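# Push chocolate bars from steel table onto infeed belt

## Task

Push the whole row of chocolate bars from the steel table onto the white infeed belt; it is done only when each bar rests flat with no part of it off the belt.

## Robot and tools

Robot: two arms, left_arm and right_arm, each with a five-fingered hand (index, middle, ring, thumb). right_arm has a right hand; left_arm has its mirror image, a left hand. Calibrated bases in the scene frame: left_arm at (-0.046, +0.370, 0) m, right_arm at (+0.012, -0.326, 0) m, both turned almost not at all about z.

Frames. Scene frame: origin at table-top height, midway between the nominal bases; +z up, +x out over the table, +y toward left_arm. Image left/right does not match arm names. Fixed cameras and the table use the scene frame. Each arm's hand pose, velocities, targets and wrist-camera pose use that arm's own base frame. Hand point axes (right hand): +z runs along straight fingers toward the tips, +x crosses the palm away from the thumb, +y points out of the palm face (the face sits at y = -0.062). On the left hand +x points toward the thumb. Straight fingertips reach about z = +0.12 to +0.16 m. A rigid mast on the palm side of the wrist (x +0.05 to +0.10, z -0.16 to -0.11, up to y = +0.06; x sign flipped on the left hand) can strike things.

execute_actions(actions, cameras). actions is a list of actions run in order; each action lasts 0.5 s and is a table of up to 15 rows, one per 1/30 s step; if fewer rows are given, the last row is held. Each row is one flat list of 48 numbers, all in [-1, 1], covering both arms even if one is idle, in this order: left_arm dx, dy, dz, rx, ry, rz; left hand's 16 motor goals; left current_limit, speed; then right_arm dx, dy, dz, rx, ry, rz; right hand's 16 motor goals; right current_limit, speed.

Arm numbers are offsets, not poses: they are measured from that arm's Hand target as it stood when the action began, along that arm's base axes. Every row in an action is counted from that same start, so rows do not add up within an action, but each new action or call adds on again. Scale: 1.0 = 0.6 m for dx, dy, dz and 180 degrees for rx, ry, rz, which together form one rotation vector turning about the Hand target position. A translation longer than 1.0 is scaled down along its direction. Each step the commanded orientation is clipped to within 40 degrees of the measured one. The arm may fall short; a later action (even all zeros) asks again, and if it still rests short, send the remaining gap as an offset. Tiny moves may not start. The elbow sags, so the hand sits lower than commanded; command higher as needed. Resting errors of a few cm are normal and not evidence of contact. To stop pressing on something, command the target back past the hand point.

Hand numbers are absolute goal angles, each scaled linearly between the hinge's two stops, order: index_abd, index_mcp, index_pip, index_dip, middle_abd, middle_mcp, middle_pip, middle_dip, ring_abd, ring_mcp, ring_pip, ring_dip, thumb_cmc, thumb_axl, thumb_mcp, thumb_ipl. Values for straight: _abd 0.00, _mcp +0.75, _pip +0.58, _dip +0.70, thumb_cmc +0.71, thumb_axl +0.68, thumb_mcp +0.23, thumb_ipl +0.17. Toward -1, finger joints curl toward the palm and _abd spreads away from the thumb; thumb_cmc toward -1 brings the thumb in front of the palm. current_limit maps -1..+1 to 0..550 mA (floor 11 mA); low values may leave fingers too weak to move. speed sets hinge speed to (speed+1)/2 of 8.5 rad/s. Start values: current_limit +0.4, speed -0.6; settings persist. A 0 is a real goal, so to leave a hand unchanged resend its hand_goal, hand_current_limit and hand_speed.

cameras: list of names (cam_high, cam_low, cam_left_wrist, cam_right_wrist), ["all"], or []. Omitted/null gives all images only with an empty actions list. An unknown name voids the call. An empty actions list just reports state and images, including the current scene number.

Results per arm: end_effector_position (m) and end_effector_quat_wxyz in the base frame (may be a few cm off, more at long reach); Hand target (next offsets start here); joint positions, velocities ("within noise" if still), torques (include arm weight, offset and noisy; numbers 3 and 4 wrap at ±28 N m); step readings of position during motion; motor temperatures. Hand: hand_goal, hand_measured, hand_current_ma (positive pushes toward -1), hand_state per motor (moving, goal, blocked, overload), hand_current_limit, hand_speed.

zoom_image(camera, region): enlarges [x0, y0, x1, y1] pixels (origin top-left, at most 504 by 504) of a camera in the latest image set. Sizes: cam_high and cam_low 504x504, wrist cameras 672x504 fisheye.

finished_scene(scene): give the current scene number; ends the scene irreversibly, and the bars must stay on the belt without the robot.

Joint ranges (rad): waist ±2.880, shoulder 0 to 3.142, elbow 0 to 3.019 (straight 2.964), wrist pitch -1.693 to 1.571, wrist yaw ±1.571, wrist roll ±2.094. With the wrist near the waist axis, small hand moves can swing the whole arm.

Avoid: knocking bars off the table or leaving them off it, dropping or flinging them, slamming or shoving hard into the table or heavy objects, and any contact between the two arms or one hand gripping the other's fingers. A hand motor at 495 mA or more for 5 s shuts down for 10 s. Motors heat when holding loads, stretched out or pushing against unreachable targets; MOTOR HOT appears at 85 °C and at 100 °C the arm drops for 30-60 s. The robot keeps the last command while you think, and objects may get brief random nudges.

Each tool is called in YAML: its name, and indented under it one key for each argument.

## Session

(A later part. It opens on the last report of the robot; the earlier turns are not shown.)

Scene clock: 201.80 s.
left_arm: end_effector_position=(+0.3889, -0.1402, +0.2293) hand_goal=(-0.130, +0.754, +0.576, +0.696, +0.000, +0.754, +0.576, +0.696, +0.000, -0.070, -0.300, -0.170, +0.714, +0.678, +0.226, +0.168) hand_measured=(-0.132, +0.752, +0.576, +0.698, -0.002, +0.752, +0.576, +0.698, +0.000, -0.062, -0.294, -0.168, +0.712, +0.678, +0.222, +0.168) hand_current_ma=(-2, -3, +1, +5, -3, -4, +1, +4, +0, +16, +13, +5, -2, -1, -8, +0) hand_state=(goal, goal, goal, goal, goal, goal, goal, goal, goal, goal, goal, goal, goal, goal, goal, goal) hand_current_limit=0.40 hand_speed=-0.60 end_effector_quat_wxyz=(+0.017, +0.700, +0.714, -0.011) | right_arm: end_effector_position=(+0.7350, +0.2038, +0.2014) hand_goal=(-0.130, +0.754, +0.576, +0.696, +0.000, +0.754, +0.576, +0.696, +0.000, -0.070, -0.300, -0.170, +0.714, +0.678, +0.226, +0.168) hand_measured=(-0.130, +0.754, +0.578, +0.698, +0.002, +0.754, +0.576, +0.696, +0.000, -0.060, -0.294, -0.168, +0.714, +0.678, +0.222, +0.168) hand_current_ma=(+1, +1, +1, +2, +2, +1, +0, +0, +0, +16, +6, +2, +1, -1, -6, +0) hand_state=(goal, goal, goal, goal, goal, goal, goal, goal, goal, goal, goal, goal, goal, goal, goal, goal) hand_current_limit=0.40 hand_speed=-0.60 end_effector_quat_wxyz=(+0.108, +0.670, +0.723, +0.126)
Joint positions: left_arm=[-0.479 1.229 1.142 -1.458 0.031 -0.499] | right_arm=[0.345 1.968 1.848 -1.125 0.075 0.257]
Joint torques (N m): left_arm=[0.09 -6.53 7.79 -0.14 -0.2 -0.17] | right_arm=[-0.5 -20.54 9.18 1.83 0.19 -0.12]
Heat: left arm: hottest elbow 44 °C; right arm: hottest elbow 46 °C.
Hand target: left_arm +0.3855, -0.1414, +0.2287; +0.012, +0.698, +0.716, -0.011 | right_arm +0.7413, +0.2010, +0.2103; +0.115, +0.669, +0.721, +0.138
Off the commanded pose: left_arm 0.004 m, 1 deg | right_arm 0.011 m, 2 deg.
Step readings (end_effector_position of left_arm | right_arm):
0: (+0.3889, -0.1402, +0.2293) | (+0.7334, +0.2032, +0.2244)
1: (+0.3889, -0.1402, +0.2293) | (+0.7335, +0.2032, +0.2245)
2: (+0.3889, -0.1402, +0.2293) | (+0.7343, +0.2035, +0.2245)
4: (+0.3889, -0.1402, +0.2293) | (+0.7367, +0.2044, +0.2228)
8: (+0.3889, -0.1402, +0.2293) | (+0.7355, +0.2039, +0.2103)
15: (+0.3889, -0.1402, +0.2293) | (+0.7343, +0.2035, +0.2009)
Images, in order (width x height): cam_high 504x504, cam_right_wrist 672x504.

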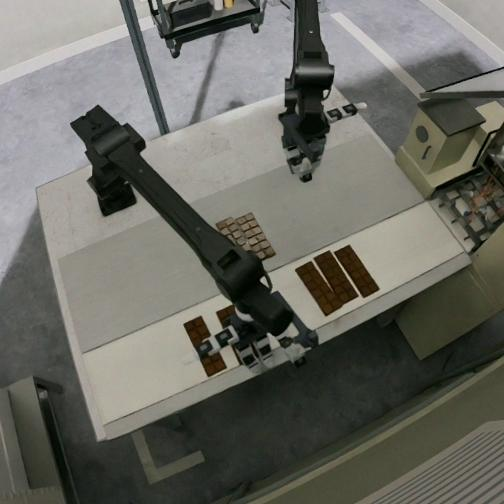

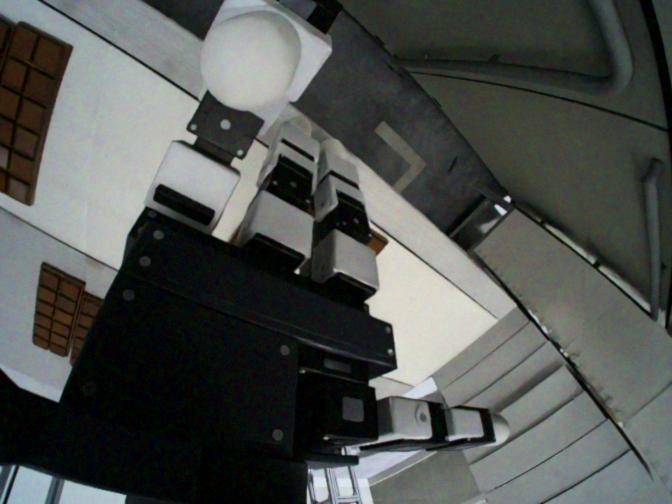

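execute_actions:
  actions:
    - [[0,0,0,0,0,0,-0.13,0.754,0.576,0.696,0,0.754,0.576,0.696,0,-0.07,-0.3,-0.17,0.714,0.678,0.226,0.168,0.4,-0.6,-0.008,0,-0.018,0,0,0,-0.13,0.754,0.576,0.696,0,0.754,0.576,0.696,0,-0.07,-0.3,-0.17,0.714,0.678,0.226,0.168,0.4,-0.6]]
  cameras: ["cam_right_wrist","cam_high"]

zoom_image:
  camera: "cam_right_wrist"
  region: [200, 80, 440, 260]

zoom_image:
  camera: "cam_high"
  region: [160, 280, 320, 400]

Scene clock: 203.13 s.
left_arm: end_effector_position=(+0.3889, -0.1402, +0.2293) hand_goal=(-0.130, +0.754, +0.576, +0.696, +0.000, +0.754, +0.576, +0.696, +0.000, -0.070, -0.300, -0.170, +0.714, +0.678, +0.226, +0.168) hand_measured=(-0.132, +0.752, +0.576, +0.698, -0.002, +0.752, +0.576, +0.698, +0.000, -0.062, -0.294, -0.168, +0.712, +0.678, +0.222, +0.168) hand_current_ma=(-2, -3, +1, +5, -3, -4, +1, +4, +0, +16, +13, +5, -2, -1, -8, +0) hand_state=(goal, goal, goal, goal, goal, goal, goal, goal, goal, goal, goal, goal, goal, goal, goal, goal) hand_current_limit=0.40 hand_speed=-0.60 end_effector_quat_wxyz=(+0.017, +0.700, +0.714, -0.011) | right_arm: end_effector_position=(+0.7338, +0.2033, +0.1948) hand_goal=(-0.130, +0.754, +0.576, +0.696, +0.000, +0.754, +0.576, +0.696, +0.000, -0.070, -0.300, -0.170, +0.714, +0.678, +0.226, +0.168) hand_measured=(-0.130, +0.754, +0.578, +0.698, +0.000, +0.754, +0.574, +0.696, +0.000, -0.060, -0.296, -0.168, +0.716, +0.678, +0.222, +0.168) hand_current_ma=(+1, +1, +1, +2, +0, -1, -1, +0, +0, +18, +6, +2, +1, -1, -6, +0) hand_state=(goal, goal, goal, goal, goal, goal, goal, goal, goal, goal, goal, goal, goal, goal, goal, goal) hand_current_limit=0.40 hand_speed=-0.60 end_effector_quat_wxyz=(+0.110, +0.670, +0.722, +0.130)
Joint positions: left_arm=[-0.479 1.229 1.142 -1.458 0.031 -0.499] | right_arm=[0.345 1.962 1.818 -1.092 0.075 0.257]
Joint torques (N m): left_arm=[0.15 -6.53 7.8 -0.14 -0.2 -0.17] | right_arm=[-0.15 -20.42 8.44 1.85 0.23 -0.08]
Heat: left arm: hottest elbow 43 °C; right arm: hottest elbow 46 °C.
Hand target: left_arm +0.3855, -0.1414, +0.2287; +0.012, +0.698, +0.716, -0.011 | right_arm +0.7365, +0.2010, +0.1995; +0.115, +0.669, +0.721, +0.138
Off the commanded pose: left_arm 0.004 m, 1 deg | right_arm 0.006 m, 1 deg.
Step readings (end_effector_position of left_arm | right_arm):
0: (+0.3889, -0.1402, +0.2293) | (+0.7350, +0.2038, +0.2014)
1: (+0.3889, -0.1402, +0.2293) | (+0.7350, +0.2037, +0.2013)
2: (+0.3889, -0.1402, +0.2293) | (+0.7350, +0.2038, +0.2004)
4: (+0.3889, -0.1402, +0.2293) | (+0.7353, +0.2039, +0.1979)
8: (+0.3889, -0.1402, +0.2293) | (+0.7339, +0.2034, +0.1954)
15: (+0.3889, -0.1402, +0.2293) | (+0.7338, +0.2033, +0.1948)
Images, in order (width x height): cam_high 504x504, cam_right_wrist 672x504.

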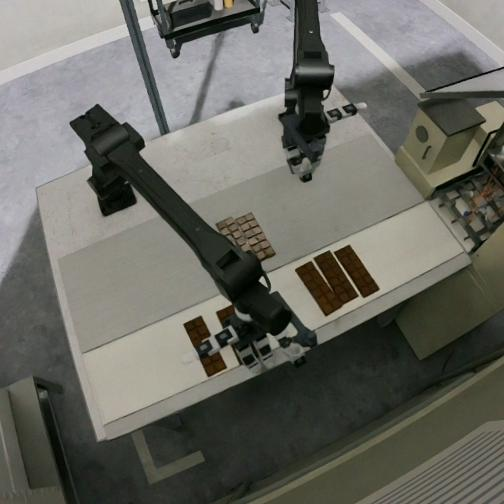

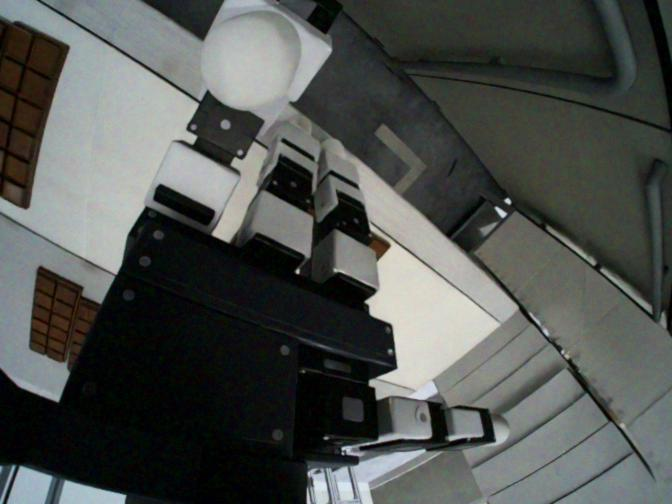

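Scaled by 2.100 from the camera's 672x504 image, which has a finer 960x720 frame.

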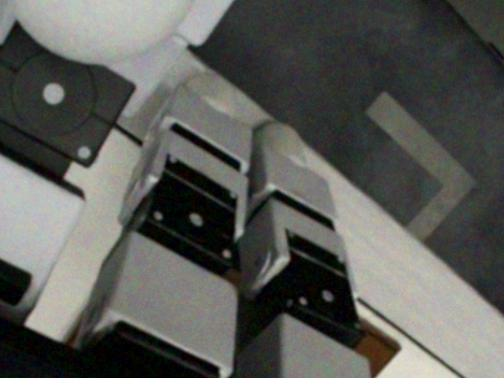

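Scaled by 3.150 from the camera's 504x504 image, which has a finer 720x720 frame.

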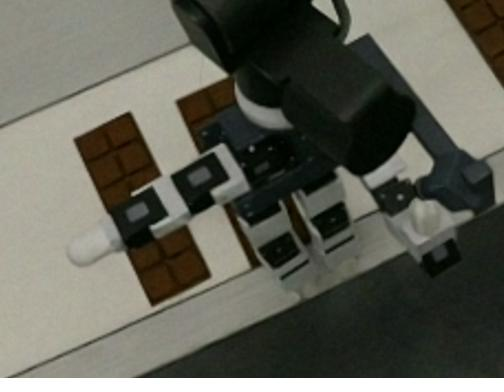

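execute_actions:
  actions:
    - [[0,0,0,0,0,0,-0.13,0.754,0.576,0.696,0,0.754,0.576,0.696,0,-0.07,-0.3,-0.17,0.714,0.678,0.226,0.168,0.4,-0.6,-0.03,-0.003,-0.008,0,0,0,-0.13,0.754,0.576,0.696,0,0.754,0.576,0.696,0,-0.07,-0.3,-0.17,0.714,0.678,0.226,0.168,0.4,-0.6]]
  cameras: ["cam_right_wrist","cam_high"]

zoom_image:
  camera: "cam_right_wrist"
  region: [200, 80, 440, 260]

zoom_image:
  camera: "cam_high"
  region: [160, 280, 320, 400]

Scene clock: 204.53 s.
left_arm: end_effector_position=(+0.3889, -0.1402, +0.2293) hand_goal=(-0.130, +0.754, +0.576, +0.696, +0.000, +0.754, +0.576, +0.696, +0.000, -0.070, -0.300, -0.170, +0.714, +0.678, +0.226, +0.168) hand_measured=(-0.132, +0.752, +0.576, +0.698, -0.002, +0.752, +0.576, +0.698, +0.000, -0.062, -0.294, -0.168, +0.712, +0.678, +0.222, +0.168) hand_current_ma=(-2, -3, +1, +5, -3, -4, +1, +4, +0, +16, +13, +5, -2, -1, -8, +0) hand_state=(goal, goal, goal, goal, goal, goal, goal, goal, goal, goal, goal, goal, goal, goal, goal, goal) hand_current_limit=0.40 hand_speed=-0.60 end_effector_quat_wxyz=(+0.017, +0.700, +0.714, -0.011) | right_arm: end_effector_position=(+0.7218, +0.1990, +0.1925) hand_goal=(-0.130, +0.754, +0.576, +0.696, +0.000, +0.754, +0.576, +0.696, +0.000, -0.070, -0.300, -0.170, +0.714, +0.678, +0.226, +0.168) hand_measured=(-0.132, +0.746, +0.570, +0.694, -0.006, +0.734, +0.562, +0.690, +0.000, -0.060, -0.296, -0.168, +0.716, +0.678, +0.222, +0.168) hand_current_ma=(-1, -13, -7, -2, -6, -42, -24, -9, +0, +18, +6, +2, +1, -1, -6, +0) hand_state=(goal, goal, goal, goal, goal, goal, goal, goal, goal, goal, goal, goal, goal, goal, goal, goal) hand_current_limit=0.40 hand_speed=-0.60 end_effector_quat_wxyz=(+0.114, +0.669, +0.721, +0.137)
Joint positions: left_arm=[-0.479 1.229 1.142 -1.458 0.031 -0.499] | right_arm=[0.345 1.919 1.74 -1.04 0.075 0.257]
Joint torques (N m): left_arm=[0.09 -6.53 7.79 -0.16 -0.2 -0.17] | right_arm=[0.32 -20.25 7.98 1.36 0.32 -0.03]
Heat: left arm: hottest elbow 43 °C; right arm: hottest elbow 45 °C.
Hand target: left_arm +0.3855, -0.1414, +0.2287; +0.012, +0.698, +0.716, -0.011 | right_arm +0.7185, +0.1992, +0.1945; +0.115, +0.669, +0.721, +0.138
Off the commanded pose: left_arm 0.004 m, 1 deg | right_arm 0.004 m, 0 deg.
Step readings (end_effector_position of left_arm | right_arm):
0: (+0.3889, -0.1402, +0.2293) | (+0.7338, +0.2033, +0.1948)
1: (+0.3889, -0.1402, +0.2293) | (+0.7337, +0.2033, +0.1945)
2: (+0.3889, -0.1402, +0.2293) | (+0.7329, +0.2030, +0.1938)
4: (+0.3889, -0.1402, +0.2293) | (+0.7294, +0.2017, +0.1935)
8: (+0.3889, -0.1402, +0.2293) | (+0.7232, +0.1995, +0.1925)
15: (+0.3889, -0.1402, +0.2293) | (+0.7218, +0.1990, +0.1925)
Images, in order (width x height): cam_high 504x504, cam_right_wrist 672x504.

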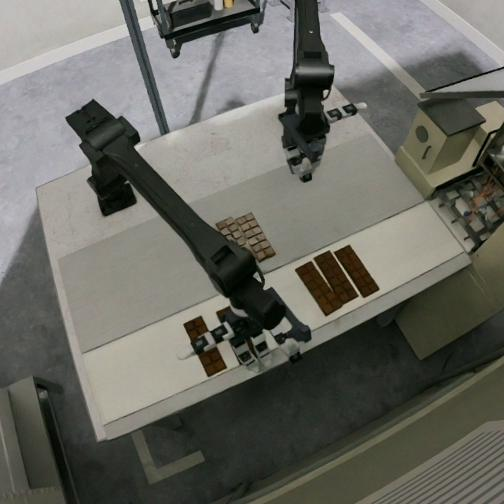

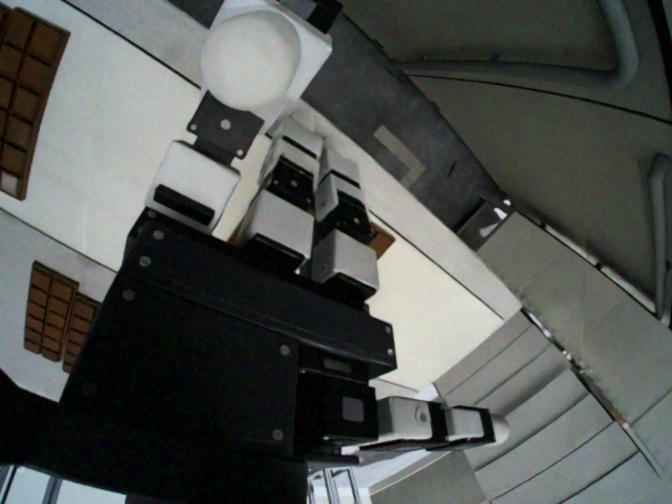

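Scaled by 2.100 from the camera's 672x504 image, which has a finer 960x720 frame.

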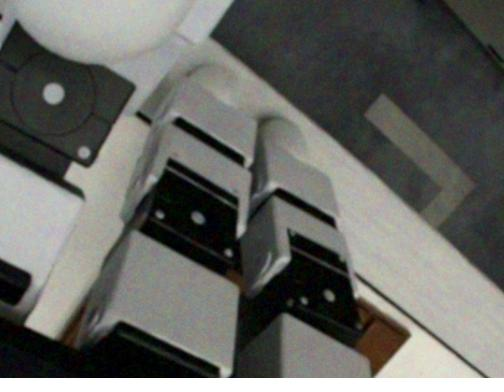

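Scaled by 3.150 from the camera's 504x504 image, which has a finer 720x720 frame.

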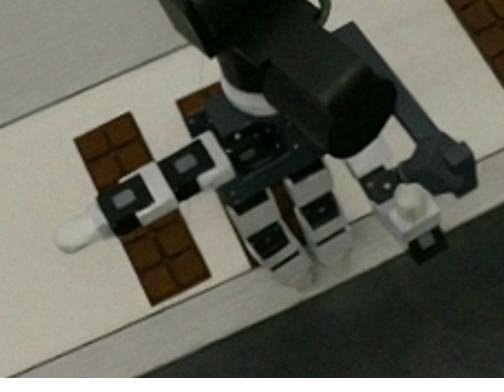

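execute_actions:
  actions:
    - [[0,0,0,0,0,0,-0.13,0.754,0.576,0.696,0,0.754,0.576,0.696,0,-0.07,-0.3,-0.17,0.714,0.678,0.226,0.168,0.4,-0.6,-0.02,-0.002,0.003,0,0,0,-0.13,0.754,0.576,0.696,0,0.754,0.576,0.696,0,-0.07,-0.3,-0.17,0.714,0.678,0.226,0.168,0.4,-0.6]]
  cameras: ["cam_right_wrist","cam_high"]

zoom_image:
  camera: "cam_right_wrist"
  region: [200, 80, 440, 260]

zoom_image:
  camera: "cam_high"
  region: [160, 280, 320, 400]

Scene clock: 206.10 s.
left_arm: end_effector_position=(+0.3889, -0.1402, +0.2293) hand_goal=(-0.130, +0.754, +0.576, +0.696, +0.000, +0.754, +0.576, +0.696, +0.000, -0.070, -0.300, -0.170, +0.714, +0.678, +0.226, +0.168) hand_measured=(-0.132, +0.752, +0.576, +0.698, -0.002, +0.752, +0.576, +0.698, +0.000, -0.062, -0.294, -0.168, +0.712, +0.678, +0.222, +0.168) hand_current_ma=(-2, -3, +1, +5, -3, -4, +1, +4, +0, +16, +13, +5, -2, -1, -8, +0) hand_state=(goal, goal, goal, goal, goal, goal, goal, goal, goal, goal, goal, goal, goal, goal, goal, goal) hand_current_limit=0.40 hand_speed=-0.60 end_effector_quat_wxyz=(+0.017, +0.700, +0.714, -0.011) | right_arm: end_effector_position=(+0.7110, +0.1948, +0.1918) hand_goal=(-0.130, +0.754, +0.576, +0.696, +0.000, +0.754, +0.576, +0.696, +0.000, -0.070, -0.300, -0.170, +0.714, +0.678, +0.226, +0.168) hand_measured=(-0.132, +0.742, +0.568, +0.692, -0.006, +0.732, +0.560, +0.688, +0.000, -0.060, -0.296, -0.168, +0.716, +0.678, +0.222, +0.168) hand_current_ma=(-2, -20, -11, -4, -6, -50, -29, -11, +0, +18, +6, +2, +1, -1, -6, +0) hand_state=(goal, goal, goal, goal, goal, blocked, goal, goal, goal, goal, goal, goal, goal, goal, goal, goal) hand_current_limit=0.40 hand_speed=-0.60 end_effector_quat_wxyz=(+0.114, +0.670, +0.721, +0.135)
Joint positions: left_arm=[-0.479 1.229 1.142 -1.458 0.031 -0.499] | right_arm=[0.345 1.89 1.696 -1.029 0.077 0.257]
Joint torques (N m): left_arm=[0.09 -6.53 7.79 -0.16 -0.2 -0.17] | right_arm=[0.85 -20.13 8.01 1.35 0.32 0.01]
Heat: left arm: hottest elbow 43 °C; right arm: hottest elbow 45 °C.
Hand target: left_arm +0.3855, -0.1414, +0.2287; +0.012, +0.698, +0.716, -0.011 | right_arm +0.7065, +0.1981, +0.1964; +0.115, +0.669, +0.721, +0.138
Off the commanded pose: left_arm 0.004 m, 1 deg | right_arm 0.007 m, 0 deg.
Step readings (end_effector_position of left_arm | right_arm):
0: (+0.3889, -0.1402, +0.2293) | (+0.7218, +0.1990, +0.1925)
1: (+0.3889, -0.1402, +0.2293) | (+0.7217, +0.1990, +0.1923)
2: (+0.3889, -0.1402, +0.2293) | (+0.7213, +0.1987, +0.1921)
4: (+0.3889, -0.1402, +0.2293) | (+0.7188, +0.1979, +0.1923)
8: (+0.3889, -0.1402, +0.2293) | (+0.7123, +0.1953, +0.1918)
15: (+0.3889, -0.1402, +0.2293) | (+0.7110, +0.1948, +0.1918)
Images, in order (width x height): cam_high 504x504, cam_right_wrist 672x504.

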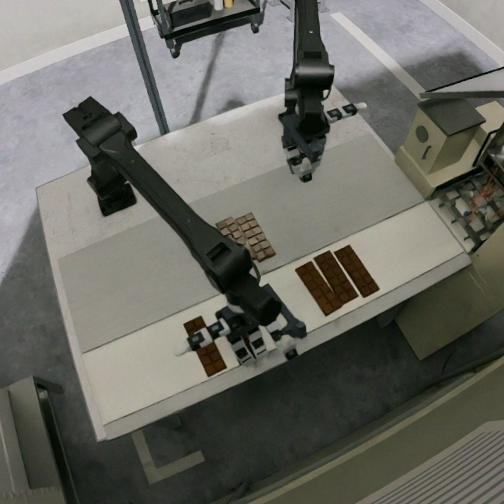

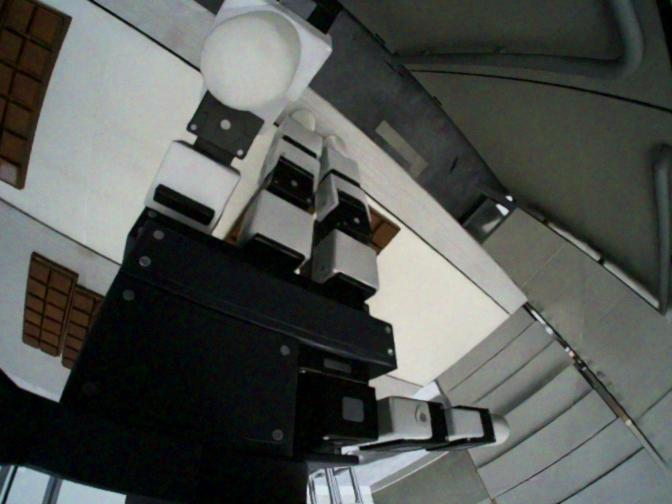

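Scaled by 2.100 from the camera's 672x504 image, which has a finer 960x720 frame.

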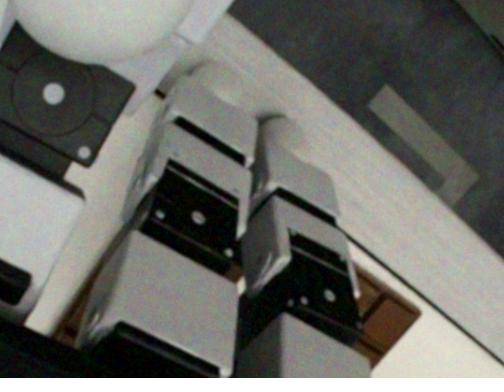

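Scaled by 3.150 from the camera's 504x504 image, which has a finer 720x720 frame.

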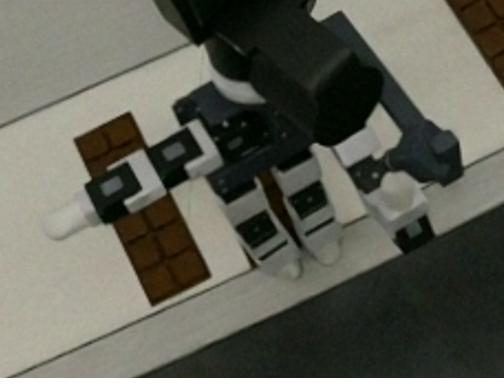

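zoom_image:
  camera: "cam_high"
  region: [200, 330, 280, 400]

zoom_image:
  camera: "cam_right_wrist"
  region: [340, 180, 440, 260]

Scaled by 6.300 from the camera's 504x504 image, which has a finer 720x720 frame.

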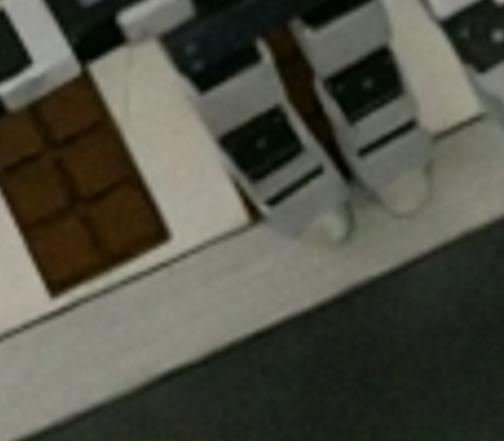

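Scaled by 5.040 from the camera's 672x504 image, which has a finer 960x720 frame.

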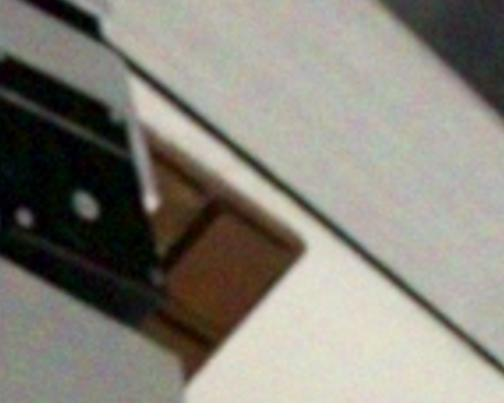

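execute_actions:
  actions:
    - [[0,0,0,0,0,0,-0.13,0.754,0.576,0.696,0,0.754,0.576,0.696,0,-0.07,-0.3,-0.17,0.714,0.678,0.226,0.168,0.4,-0.6,-0.022,0.003,0.001,0,0,0,-0.13,0.754,0.576,0.696,0,0.754,0.576,0.696,0,-0.07,-0.3,-0.17,0.714,0.678,0.226,0.168,0.4,-0.6]]
  cameras: ["cam_right_wrist","cam_high"]

zoom_image:
  camera: "cam_high"
  region: [200, 330, 280, 400]

zoom_image:
  camera: "cam_right_wrist"
  region: [340, 180, 440, 260]

Scene clock: 208.50 s.
left_arm: end_effector_position=(+0.3889, -0.1402, +0.2293) hand_goal=(-0.130, +0.754, +0.576, +0.696, +0.000, +0.754, +0.576, +0.696, +0.000, -0.070, -0.300, -0.170, +0.714, +0.678, +0.226, +0.168) hand_measured=(-0.132, +0.752, +0.576, +0.698, -0.002, +0.752, +0.576, +0.698, +0.000, -0.062, -0.294, -0.168, +0.712, +0.678, +0.222, +0.168) hand_current_ma=(-2, -3, +1, +5, -3, -4, +1, +4, +0, +16, +13, +5, -2, -1, -8, +0) hand_state=(goal, goal, goal, goal, goal, goal, goal, goal, goal, goal, goal, goal, goal, goal, goal, goal) hand_current_limit=0.40 hand_speed=-0.60 end_effector_quat_wxyz=(+0.017, +0.700, +0.714, -0.011) | right_arm: end_effector_position=(+0.6981, +0.1955, +0.1911) hand_goal=(-0.130, +0.754, +0.576, +0.696, +0.000, +0.754, +0.576, +0.696, +0.000, -0.070, -0.300, -0.170, +0.714, +0.678, +0.226, +0.168) hand_measured=(-0.132, +0.744, +0.568, +0.692, -0.006, +0.730, +0.560, +0.688, +0.000, -0.060, -0.296, -0.168, +0.716, +0.678, +0.222, +0.168) hand_current_ma=(-1, -19, -11, -4, -6, -53, -30, -11, +0, +18, +6, +2, +1, -1, -6, +0) hand_state=(goal, goal, goal, goal, goal, blocked, goal, goal, goal, goal, goal, goal, goal, goal, goal, goal) hand_current_limit=0.40 hand_speed=-0.60 end_effector_quat_wxyz=(+0.114, +0.669, +0.722, +0.134)
Joint positions: left_arm=[-0.479 1.229 1.142 -1.458 0.031 -0.499] | right_arm=[0.354 1.861 1.652 -1.018 0.08 0.263]
Joint torques (N m): left_arm=[0.15 -6.53 7.79 -0.14 -0.2 -0.17] | right_arm=[1.08 -19.55 8.06 1.36 0.31 0.07]
Heat: left arm: hottest elbow 43 °C; right arm: hottest elbow 45 °C.
Hand target: left_arm +0.3855, -0.1414, +0.2287; +0.012, +0.698, +0.716, -0.011 | right_arm +0.6934, +0.1998, +0.1969; +0.115, +0.669, +0.721, +0.138
Off the commanded pose: left_arm 0.004 m, 1 deg | right_arm 0.009 m, 1 deg.
Step readings (end_effector_position of left_arm | right_arm):
0: (+0.3889, -0.1402, +0.2293) | (+0.7110, +0.1948, +0.1918)
1: (+0.3889, -0.1402, +0.2293) | (+0.7108, +0.1947, +0.1914)
2: (+0.3889, -0.1402, +0.2293) | (+0.7103, +0.1948, +0.1913)
4: (+0.3889, -0.1402, +0.2293) | (+0.7074, +0.1952, +0.1915)
8: (+0.3889, -0.1402, +0.2293) | (+0.6997, +0.1955, +0.1914)
15: (+0.3889, -0.1402, +0.2293) | (+0.6981, +0.1956, +0.1911)
Images, in order (width x height): cam_high 504x504, cam_right_wrist 672x504.

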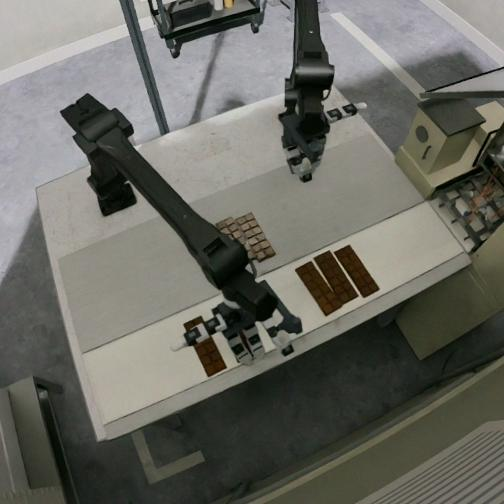

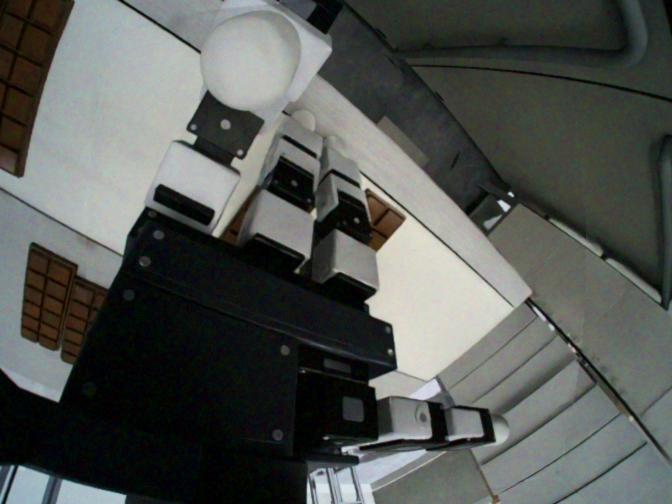

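Scaled by 6.300 from the camera's 504x504 image, which has a finer 720x720 frame.

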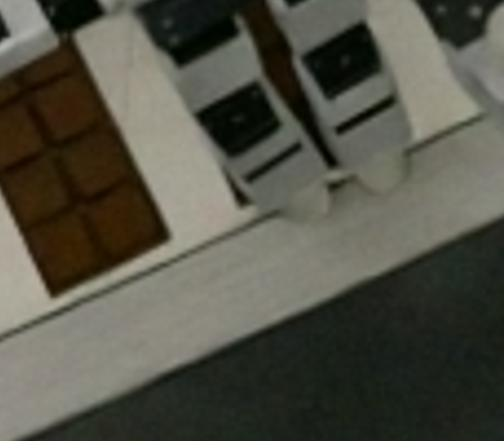

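Scaled by 5.040 from the camera's 672x504 image, which has a finer 960x720 frame.

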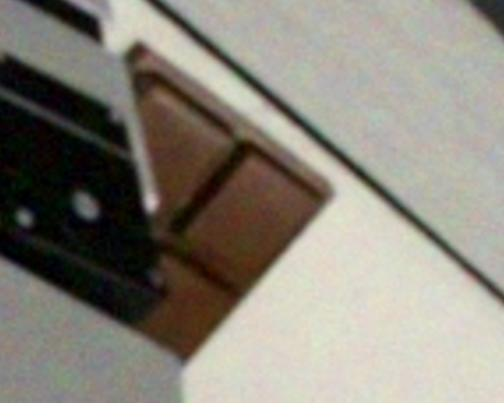

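execute_actions:
  actions:
    - [[0,0,0,0,0,0,-0.13,0.754,0.576,0.696,0,0.754,0.576,0.696,0,-0.07,-0.3,-0.17,0.714,0.678,0.226,0.168,0.4,-0.6,-0.015,0.003,0.0,0,0,0,-0.13,0.754,0.576,0.696,0,0.754,0.576,0.696,0,-0.07,-0.3,-0.17,0.714,0.678,0.226,0.168,0.4,-0.6]]
  cameras: ["cam_right_wrist","cam_high"]

zoom_image:
  camera: "cam_high"
  region: [200, 330, 280, 400]

zoom_image:
  camera: "cam_right_wrist"
  region: [270, 90, 420, 250]

Scene clock: 211.67 s.
left_arm: end_effector_position=(+0.3889, -0.1402, +0.2293) hand_goal=(-0.130, +0.754, +0.576, +0.696, +0.000, +0.754, +0.576, +0.696, +0.000, -0.070, -0.300, -0.170, +0.714, +0.678, +0.226, +0.168) hand_measured=(-0.132, +0.752, +0.576, +0.698, -0.002, +0.752, +0.576, +0.698, +0.000, -0.062, -0.294, -0.168, +0.712, +0.678, +0.222, +0.168) hand_current_ma=(-2, -3, +1, +5, -3, -4, +1, +4, +0, +16, +13, +5, -2, -1, -8, +0) hand_state=(goal, goal, goal, goal, goal, goal, goal, goal, goal, goal, goal, goal, goal, goal, goal, goal) hand_current_limit=0.40 hand_speed=-0.60 end_effector_quat_wxyz=(+0.017, +0.700, +0.714, -0.011) | right_arm: end_effector_position=(+0.6891, +0.1954, +0.1902) hand_goal=(-0.130, +0.754, +0.576, +0.696, +0.000, +0.754, +0.576, +0.696, +0.000, -0.070, -0.300, -0.170, +0.714, +0.678, +0.226, +0.168) hand_measured=(-0.132, +0.744, +0.568, +0.692, -0.002, +0.732, +0.560, +0.688, +0.000, -0.060, -0.296, -0.168, +0.716, +0.678, +0.222, +0.168) hand_current_ma=(-1, -19, -11, -4, -1, -49, -30, -11, +0, +18, +6, +2, +1, -1, -6, +0) hand_state=(goal, goal, goal, goal, goal, blocked, goal, goal, goal, goal, goal, goal, goal, goal, goal, goal) hand_current_limit=0.40 hand_speed=-0.60 end_effector_quat_wxyz=(+0.115, +0.670, +0.722, +0.132)
Joint positions: left_arm=[-0.479 1.229 1.142 -1.458 0.031 -0.499] | right_arm=[0.36 1.841 1.621 -1.01 0.087 0.271]
Joint torques (N m): left_arm=[0.09 -6.53 7.79 -0.14 -0.2 -0.17] | right_arm=[1.2 -19.37 8.13 1.37 0.2 0.08]
Heat: left arm: hottest elbow 43 °C; right arm: hottest elbow 45 °C.
Hand target: left_arm +0.3855, -0.1414, +0.2287; +0.012, +0.698, +0.716, -0.011 | right_arm +0.6843, +0.2015, +0.1968; +0.115, +0.669, +0.721, +0.138
Off the commanded pose: left_arm 0.004 m, 1 deg | right_arm 0.010 m, 1 deg.
Step readings (end_effector_position of left_arm | right_arm):
0: (+0.3889, -0.1402, +0.2293) | (+0.6981, +0.1955, +0.1911)
1: (+0.3889, -0.1402, +0.2293) | (+0.6979, +0.1954, +0.1912)
2: (+0.3889, -0.1402, +0.2293) | (+0.6976, +0.1954, +0.1909)
4: (+0.3889, -0.1402, +0.2293) | (+0.6957, +0.1954, +0.1910)
8: (+0.3889, -0.1402, +0.2293) | (+0.6904, +0.1952, +0.1906)
15: (+0.3889, -0.1402, +0.2293) | (+0.6891, +0.1954, +0.1902)
Images, in order (width x height): cam_high 504x504, cam_right_wrist 672x504.

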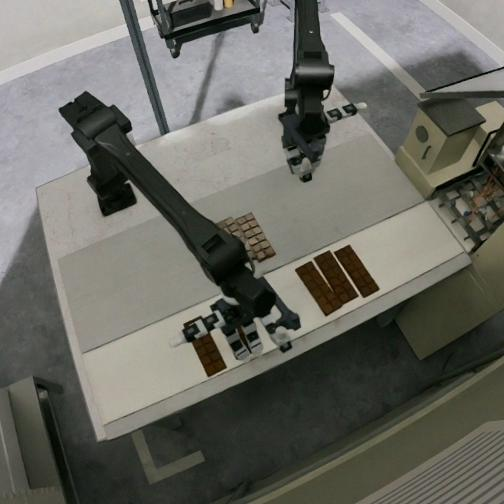

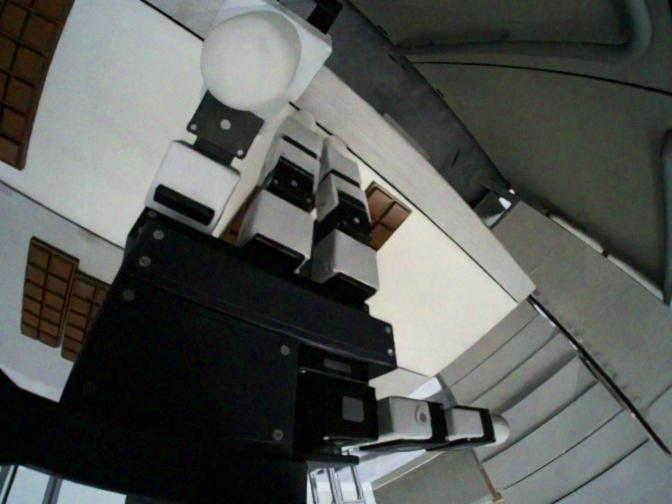

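Scaled by 6.300 from the camera's 504x504 image, which has a finer 720x720 frame.

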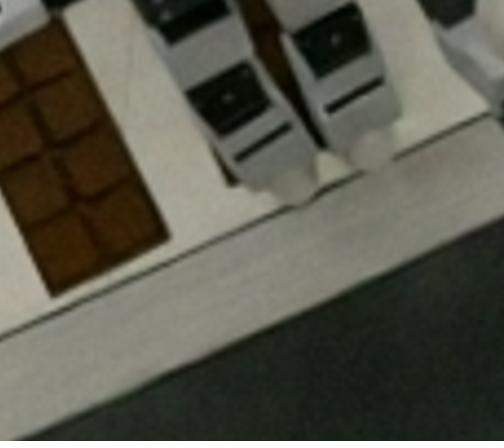

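Scaled by 3.150 from the camera's 672x504 image, which has a finer 960x720 frame.

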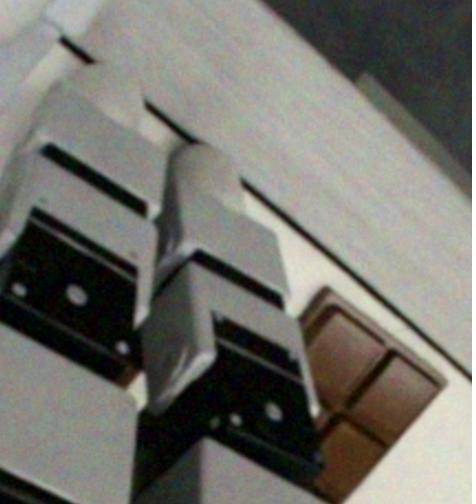

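execute_actions:
  actions:
    - [[0,0,0,0,0,0,-0.13,0.754,0.576,0.696,0,0.754,0.576,0.696,0,-0.07,-0.3,-0.17,0.714,0.678,0.226,0.168,0.4,-0.6,-0.018,0.0,0.002,0,0,0,-0.13,0.754,0.576,0.696,0,0.754,0.576,0.696,0,-0.07,-0.3,-0.17,0.714,0.678,0.226,0.168,0.4,-0.6]]
  cameras: ["cam_right_wrist","cam_high"]

zoom_image:
  camera: "cam_high"
  region: [200, 330, 280, 400]

zoom_image:
  camera: "cam_right_wrist"
  region: [270, 90, 420, 250]

Scene clock: 213.37 s.
left_arm: end_effector_position=(+0.3889, -0.1402, +0.2293) hand_goal=(-0.130, +0.754, +0.576, +0.696, +0.000, +0.754, +0.576, +0.696, +0.000, -0.070, -0.300, -0.170, +0.714, +0.678, +0.226, +0.168) hand_measured=(-0.132, +0.752, +0.576, +0.698, -0.002, +0.752, +0.576, +0.698, +0.000, -0.062, -0.294, -0.168, +0.712, +0.678, +0.222, +0.168) hand_current_ma=(-2, -3, +1, +5, -3, -4, +1, +4, +0, +16, +13, +5, -2, -1, -8, +0) hand_state=(goal, goal, goal, goal, goal, goal, goal, goal, goal, goal, goal, goal, goal, goal, goal, goal) hand_current_limit=0.40 hand_speed=-0.60 end_effector_quat_wxyz=(+0.017, +0.700, +0.714, -0.011) | right_arm: end_effector_position=(+0.6779, +0.1954, +0.1900) hand_goal=(-0.130, +0.754, +0.576, +0.696, +0.000, +0.754, +0.576, +0.696, +0.000, -0.070, -0.300, -0.170, +0.714, +0.678, +0.226, +0.168) hand_measured=(-0.132, +0.744, +0.568, +0.692, +0.000, +0.732, +0.560, +0.688, +0.000, -0.060, -0.296, -0.168, +0.716, +0.678, +0.222, +0.168) hand_current_ma=(-1, -18, -11, -4, +0, -49, -30, -11, +0, +18, +6, +2, +1, -1, -6, +0) hand_state=(goal, goal, goal, goal, goal, blocked, goal, goal, goal, goal, goal, goal, goal, goal, goal, goal) hand_current_limit=0.40 hand_speed=-0.60 end_effector_quat_wxyz=(+0.114, +0.670, +0.722, +0.130)
Joint positions: left_arm=[-0.479 1.229 1.142 -1.458 0.031 -0.499] | right_arm=[0.367 1.815 1.585 -1.003 0.089 0.278]
Joint torques (N m): left_arm=[0.15 -6.53 7.79 -0.16 -0.2 -0.17] | right_arm=[0.97 -19.19 8.16 1.37 0.2 0.06]
Heat: left arm: hottest elbow 43 °C; right arm: hottest elbow 45 °C.
Hand target: left_arm +0.3855, -0.1414, +0.2287; +0.012, +0.698, +0.716, -0.011 | right_arm +0.6735, +0.2015, +0.1982; +0.115, +0.669, +0.721, +0.138
Off the commanded pose: left_arm 0.004 m, 1 deg | right_arm 0.011 m, 1 deg.
Step readings (end_effector_position of left_arm | right_arm):
0: (+0.3889, -0.1402, +0.2293) | (+0.6891, +0.1954, +0.1902)
1: (+0.3889, -0.1402, +0.2293) | (+0.6890, +0.1954, +0.1902)
2: (+0.3889, -0.1402, +0.2293) | (+0.6886, +0.1955, +0.1901)
4: (+0.3889, -0.1402, +0.2293) | (+0.6861, +0.1949, +0.1902)
8: (+0.3889, -0.1402, +0.2293) | (+0.6794, +0.1949, +0.1901)
15: (+0.3889, -0.1402, +0.2293) | (+0.6779, +0.1954, +0.1900)
Images, in order (width x height): cam_high 504x504, cam_right_wrist 672x504.

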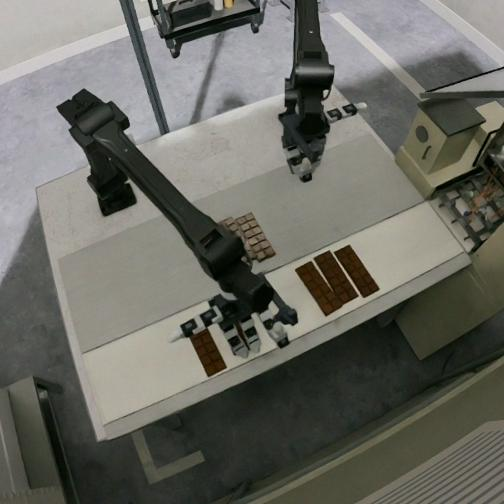

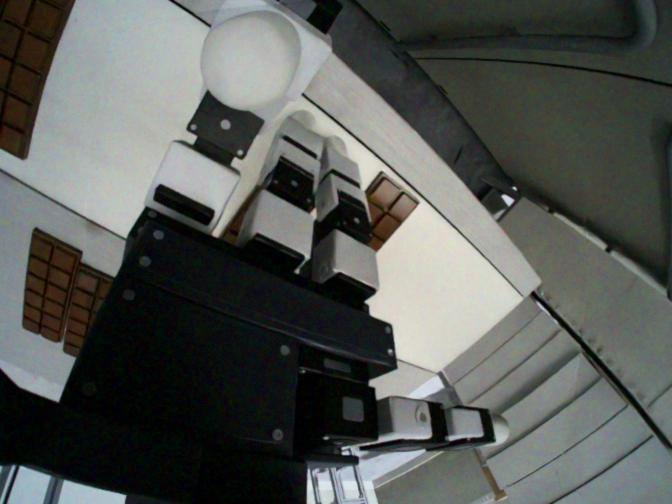

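Scaled by 6.300 from the camera's 504x504 image, which has a finer 720x720 frame.

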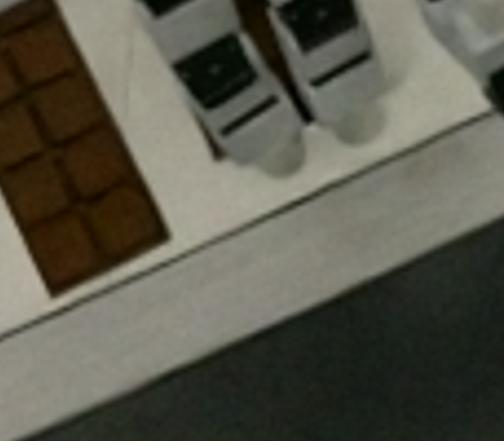

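Scaled by 3.150 from the camera's 672x504 image, which has a finer 960x720 frame.

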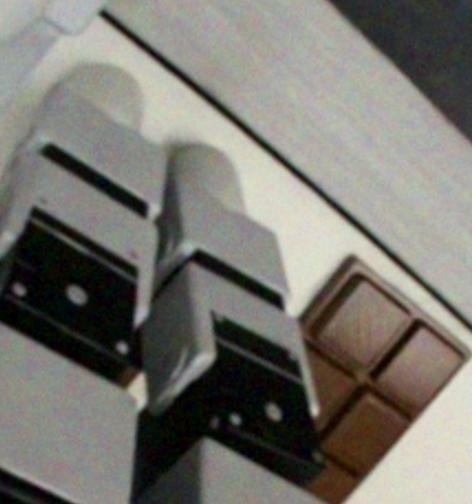

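zoom_image:
  camera: "cam_high"
  region: [160, 200, 310, 390]

Scaled by 2.653 from the camera's 504x504 image, which has a finer 720x720 frame.

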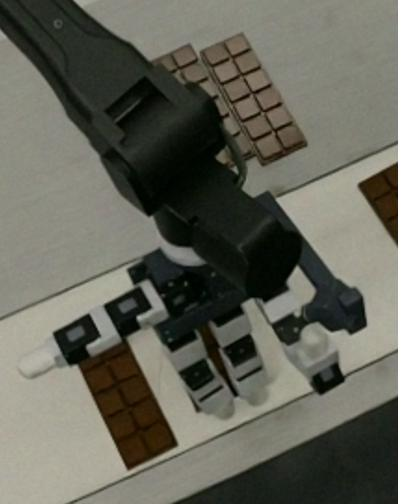

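execute_actions:
  actions:
    - [[0,0,0,0,0,0,-0.13,0.754,0.576,0.696,0,0.754,0.576,0.696,0,-0.07,-0.3,-0.17,0.714,0.678,0.226,0.168,0.4,-0.6,0.012,0.0,0.002,0,0,0,-0.13,0.754,0.576,0.696,0,0.754,0.576,0.696,0,-0.07,-0.3,-0.17,0.714,0.678,0.226,0.168,0.4,-0.6]]
    - [[0,0,0,0,0,0,-0.13,0.754,0.576,0.696,0,0.754,0.576,0.696,0,-0.07,-0.3,-0.17,0.714,0.678,0.226,0.168,0.4,-0.6,0.0,0.0,0.1,0,0,0,-0.13,0.754,0.576,0.696,0,0.754,0.576,0.696,0,-0.07,-0.3,-0.17,0.714,0.678,0.226,0.168,0.4,-0.6]]
    - [[0,0,0,0,0,0,-0.13,0.754,0.576,0.696,0,0.754,0.576,0.696,0,-0.07,-0.3,-0.17,0.714,0.678,0.226,0.168,0.4,-0.6,-0.1,0.0,0.03,0,0.057,0,-0.13,0.754,0.576,0.696,0,0.754,0.576,0.696,0,-0.07,-0.3,-0.17,0.714,0.678,0.226,0.168,0.4,-0.6]]
    - [[0,0,0,0,0,0,-0.13,0.754,0.576,0.696,0,0.754,0.576,0.696,0,-0.07,-0.3,-0.17,0.714,0.678,0.226,0.168,0.4,-0.6,-0.15,0.0,0.0,0,0.057,0,-0.13,0.754,0.576,0.696,0,0.754,0.576,0.696,0,-0.07,-0.3,-0.17,0.714,0.678,0.226,0.168,0.4,-0.6]]
  cameras: ["cam_right_wrist","cam_high"]

zoom_image:
  camera: "cam_high"
  region: [170, 200, 300, 400]

Scene clock: 218.70 s.
left_arm: end_effector_position=(+0.3889, -0.1402, +0.2293) hand_goal=(-0.130, +0.754, +0.576, +0.696, +0.000, +0.754, +0.576, +0.696, +0.000, -0.070, -0.300, -0.170, +0.714, +0.678, +0.226, +0.168) hand_measured=(-0.132, +0.752, +0.576, +0.698, -0.002, +0.752, +0.576, +0.698, +0.000, -0.062, -0.294, -0.168, +0.712, +0.678, +0.222, +0.168) hand_current_ma=(-2, -3, +1, +5, -3, -4, +1, +4, +0, +16, +13, +5, -2, -1, -8, +0) hand_state=(goal, goal, goal, goal, goal, goal, goal, goal, goal, goal, goal, goal, goal, goal, goal, goal) hand_current_limit=0.40 hand_speed=-0.60 end_effector_quat_wxyz=(+0.017, +0.700, +0.714, -0.011) | right_arm: end_effector_position=(+0.5343, +0.2019, +0.2738) hand_goal=(-0.130, +0.754, +0.576, +0.696, +0.000, +0.754, +0.576, +0.696, +0.000, -0.070, -0.300, -0.170, +0.714, +0.678, +0.226, +0.168) hand_measured=(-0.132, +0.752, +0.574, +0.694, +0.000, +0.752, +0.574, +0.694, +0.000, -0.060, -0.296, -0.168, +0.716, +0.678, +0.222, +0.168) hand_current_ma=(-1, -1, -2, -2, +0, -1, -2, -3, +0, +18, +6, +2, +1, -1, -6, +0) hand_state=(goal, goal, goal, goal, goal, goal, goal, goal, goal, goal, goal, goal, goal, goal, goal, goal) hand_current_limit=0.40 hand_speed=-0.60 end_effector_quat_wxyz=(-0.014, +0.681, +0.732, +0.018)
Joint positions: left_arm=[-0.479 1.229 1.142 -1.458 0.031 -0.499] | right_arm=[0.441 1.627 1.671 -1.591 -0.04 0.368]
Joint torques (N m): left_arm=[0.09 -6.53 7.79 -0.16 -0.2 -0.17] | right_arm=[0.5 -14.68 8.59 0.29 0.11 0.06]
Heat: left arm: hottest elbow 43 °C; right arm: hottest elbow 45 °C.
Hand target: left_arm +0.3855, -0.1414, +0.2287; +0.012, +0.698, +0.716, -0.011 | right_arm +0.5307, +0.2016, +0.2773; -0.015, +0.683, +0.730, +0.017
Off the commanded pose: left_arm 0.004 m, 1 deg | right_arm 0.005 m, 0 deg.
Step readings (end_effector_position of left_arm | right_arm):
0: (+0.3889, -0.1402, +0.2293) | (+0.6779, +0.1954, +0.1900)
1: (+0.3889, -0.1402, +0.2293) | (+0.6779, +0.1954, +0.1900)
2: (+0.3889, -0.1402, +0.2293) | (+0.6779, +0.1954, +0.1900)
4: (+0.3889, -0.1402, +0.2293) | (+0.6779, +0.1954, +0.1900)
8: (+0.3889, -0.1402, +0.2293) | (+0.6779, +0.1954, +0.1900)
15: (+0.3889, -0.1402, +0.2293) | (+0.6779, +0.1954, +0.1900)
16: (+0.3889, -0.1402, +0.2293) | (+0.6779, +0.1954, +0.1900)
17: (+0.3889, -0.1402, +0.2293) | (+0.6774, +0.1952, +0.1903)
19: (+0.3889, -0.1402, +0.2293) | (+0.6739, +0.1940, +0.1918)
23: (+0.3889, -0.1402, +0.2293) | (+0.6700, +0.1926, +0.1999)
30: (+0.3889, -0.1402, +0.2293) | (+0.6716, +0.1932, +0.2174)
31: (+0.3889, -0.1402, +0.2293) | (+0.6712, +0.1933, +0.2181)
32: (+0.3889, -0.1402, +0.2293) | (+0.6681, +0.1936, +0.2178)
34: (+0.3889, -0.1402, +0.2293) | (+0.6531, +0.1923, +0.2140)
38: (+0.3889, -0.1402, +0.2293) | (+0.6241, +0.1914, +0.2180)
45: (+0.3889, -0.1402, +0.2293) | (+0.6141, +0.1958, +0.2434)
46: (+0.3889, -0.1402, +0.2293) | (+0.6134, +0.1962, +0.2446)
47: (+0.3889, -0.1402, +0.2293) | (+0.6087, +0.1971, +0.2444)
49: (+0.3889, -0.1402, +0.2293) | (+0.5929, +0.1980, +0.2434)
53: (+0.3889, -0.1402, +0.2293) | (+0.5572, +0.1976, +0.2498)
60: (+0.3889, -0.1402, +0.2293) | (+0.5363, +0.2034, +0.2754)
Images, in order (width x height): cam_high 504x504, cam_right_wrist 672x504.

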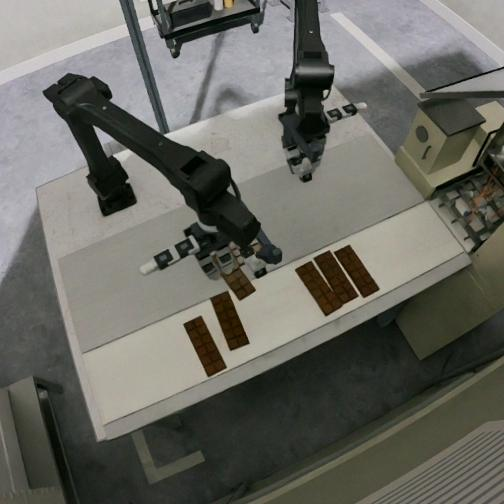

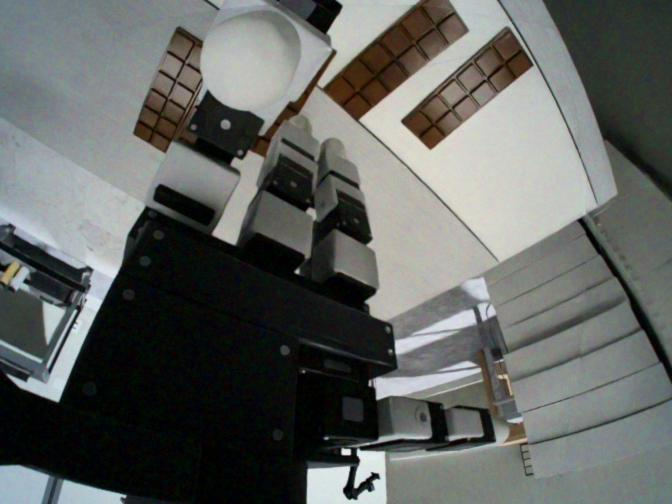

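Scaled by 2.520 from the camera's 504x504 image, which has a finer 720x720 frame.

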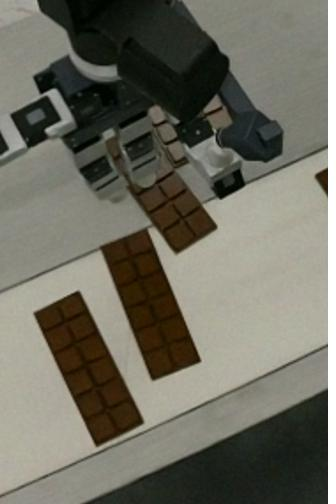

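zoom_image:
  camera: "cam_high"
  region: [190, 265, 260, 325]

Scaled by 7.200 from the camera's 504x504 image, which has a finer 720x720 frame.

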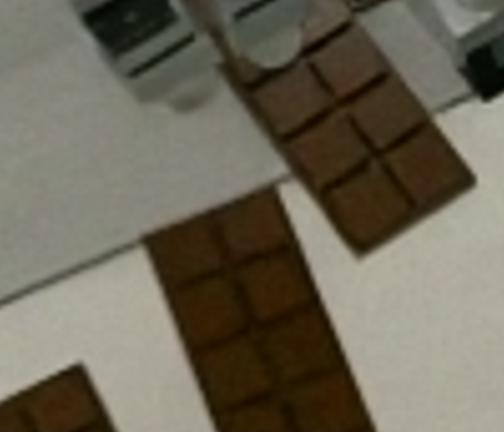

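execute_actions:
  actions:
    - [[0,0,0,0,0,0,-0.13,0.754,0.576,0.696,0,0.754,0.576,0.696,0,-0.07,-0.3,-0.17,0.714,0.678,0.226,0.168,0.4,-0.6,-0.027,-0.035,-0.06,0,0,0,-0.13,0.754,0.576,0.696,0,0.754,0.576,0.696,0,-0.07,-0.3,-0.17,0.714,0.678,0.226,0.168,0.4,-0.6]]
  cameras: ["cam_right_wrist","cam_high"]

zoom_image:
  camera: "cam_right_wrist"
  region: [230, 50, 480, 230]

zoom_image:
  camera: "cam_high"
  region: [190, 265, 260, 325]

Scene clock: 222.67 s.
left_arm: end_effector_position=(+0.3889, -0.1402, +0.2293) hand_goal=(-0.130, +0.754, +0.576, +0.696, +0.000, +0.754, +0.576, +0.696, +0.000, -0.070, -0.300, -0.170, +0.714, +0.678, +0.226, +0.168) hand_measured=(-0.132, +0.752, +0.576, +0.698, -0.002, +0.752, +0.576, +0.698, +0.000, -0.062, -0.294, -0.168, +0.712, +0.678, +0.222, +0.168) hand_current_ma=(-2, -3, +1, +5, -3, -4, +1, +4, +0, +16, +13, +5, -2, -1, -8, +0) hand_state=(goal, goal, goal, goal, goal, goal, goal, goal, goal, goal, goal, goal, goal, goal, goal, goal) hand_current_limit=0.40 hand_speed=-0.60 end_effector_quat_wxyz=(+0.017, +0.700, +0.714, -0.011) | right_arm: end_effector_position=(+0.5105, +0.1826, +0.2278) hand_goal=(-0.130, +0.754, +0.576, +0.696, +0.000, +0.754, +0.576, +0.696, +0.000, -0.070, -0.300, -0.170, +0.714, +0.678, +0.226, +0.168) hand_measured=(-0.132, +0.752, +0.574, +0.694, +0.000, +0.752, +0.574, +0.694, +0.000, -0.060, -0.296, -0.168, +0.716, +0.678, +0.222, +0.168) hand_current_ma=(-1, -1, -2, -2, +0, -1, -2, -3, +0, +17, +6, +2, +1, -1, -6, +0) hand_state=(goal, goal, goal, goal, goal, goal, goal, goal, goal, goal, goal, goal, goal, goal, goal, goal) hand_current_limit=0.40 hand_speed=-0.60 end_effector_quat_wxyz=(-0.022, +0.684, +0.729, -0.001)
Joint positions: left_arm=[-0.479 1.229 1.142 -1.458 0.031 -0.499] | right_arm=[0.426 1.579 1.501 -1.512 -0.04 0.362]
Joint torques (N m): left_arm=[0.15 -6.53 7.79 -0.14 -0.2 -0.17] | right_arm=[-0.56 -15.09 8.57 0.94 0.12 -0.11]
Heat: left arm: hottest elbow 43 °C; right arm: hottest elbow 44 °C.
Hand target: left_arm +0.3855, -0.1414, +0.2287; +0.012, +0.698, +0.716, -0.011 | right_arm +0.5146, +0.1805, +0.2414; -0.015, +0.683, +0.730, +0.017
Off the commanded pose: left_arm 0.004 m, 1 deg | right_arm 0.014 m, 2 deg.
Step readings (end_effector_position of left_arm | right_arm):
0: (+0.3889, -0.1402, +0.2293) | (+0.5342, +0.2018, +0.2738)
1: (+0.3889, -0.1402, +0.2293) | (+0.5339, +0.2017, +0.2731)
2: (+0.3889, -0.1402, +0.2293) | (+0.5324, +0.2010, +0.2703)
4: (+0.3889, -0.1402, +0.2293) | (+0.5256, +0.1968, +0.2591)
8: (+0.3889, -0.1402, +0.2293) | (+0.5092, +0.1864, +0.2311)
15: (+0.3889, -0.1402, +0.2293) | (+0.5102, +0.1832, +0.2233)
Images, in order (width x height): cam_high 504x504, cam_right_wrist 672x504.

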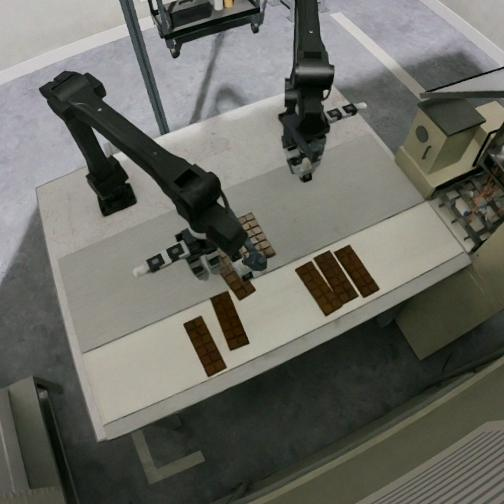

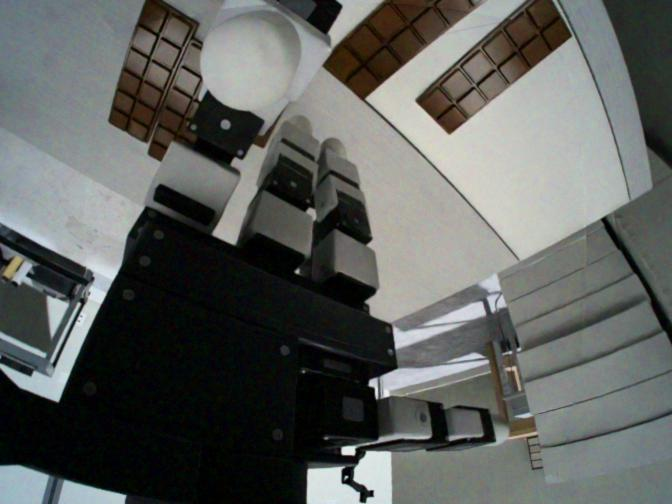

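Scaled by 2.016 from the camera's 672x504 image, which has a finer 960x720 frame.

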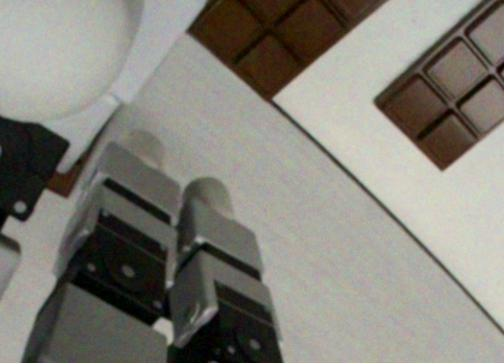

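Scaled by 7.200 from the camera's 504x504 image, which has a finer 720x720 frame.

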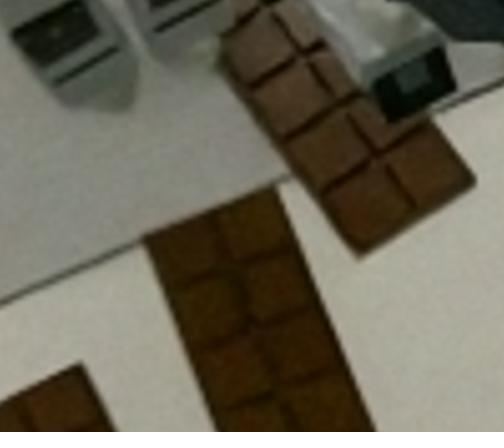

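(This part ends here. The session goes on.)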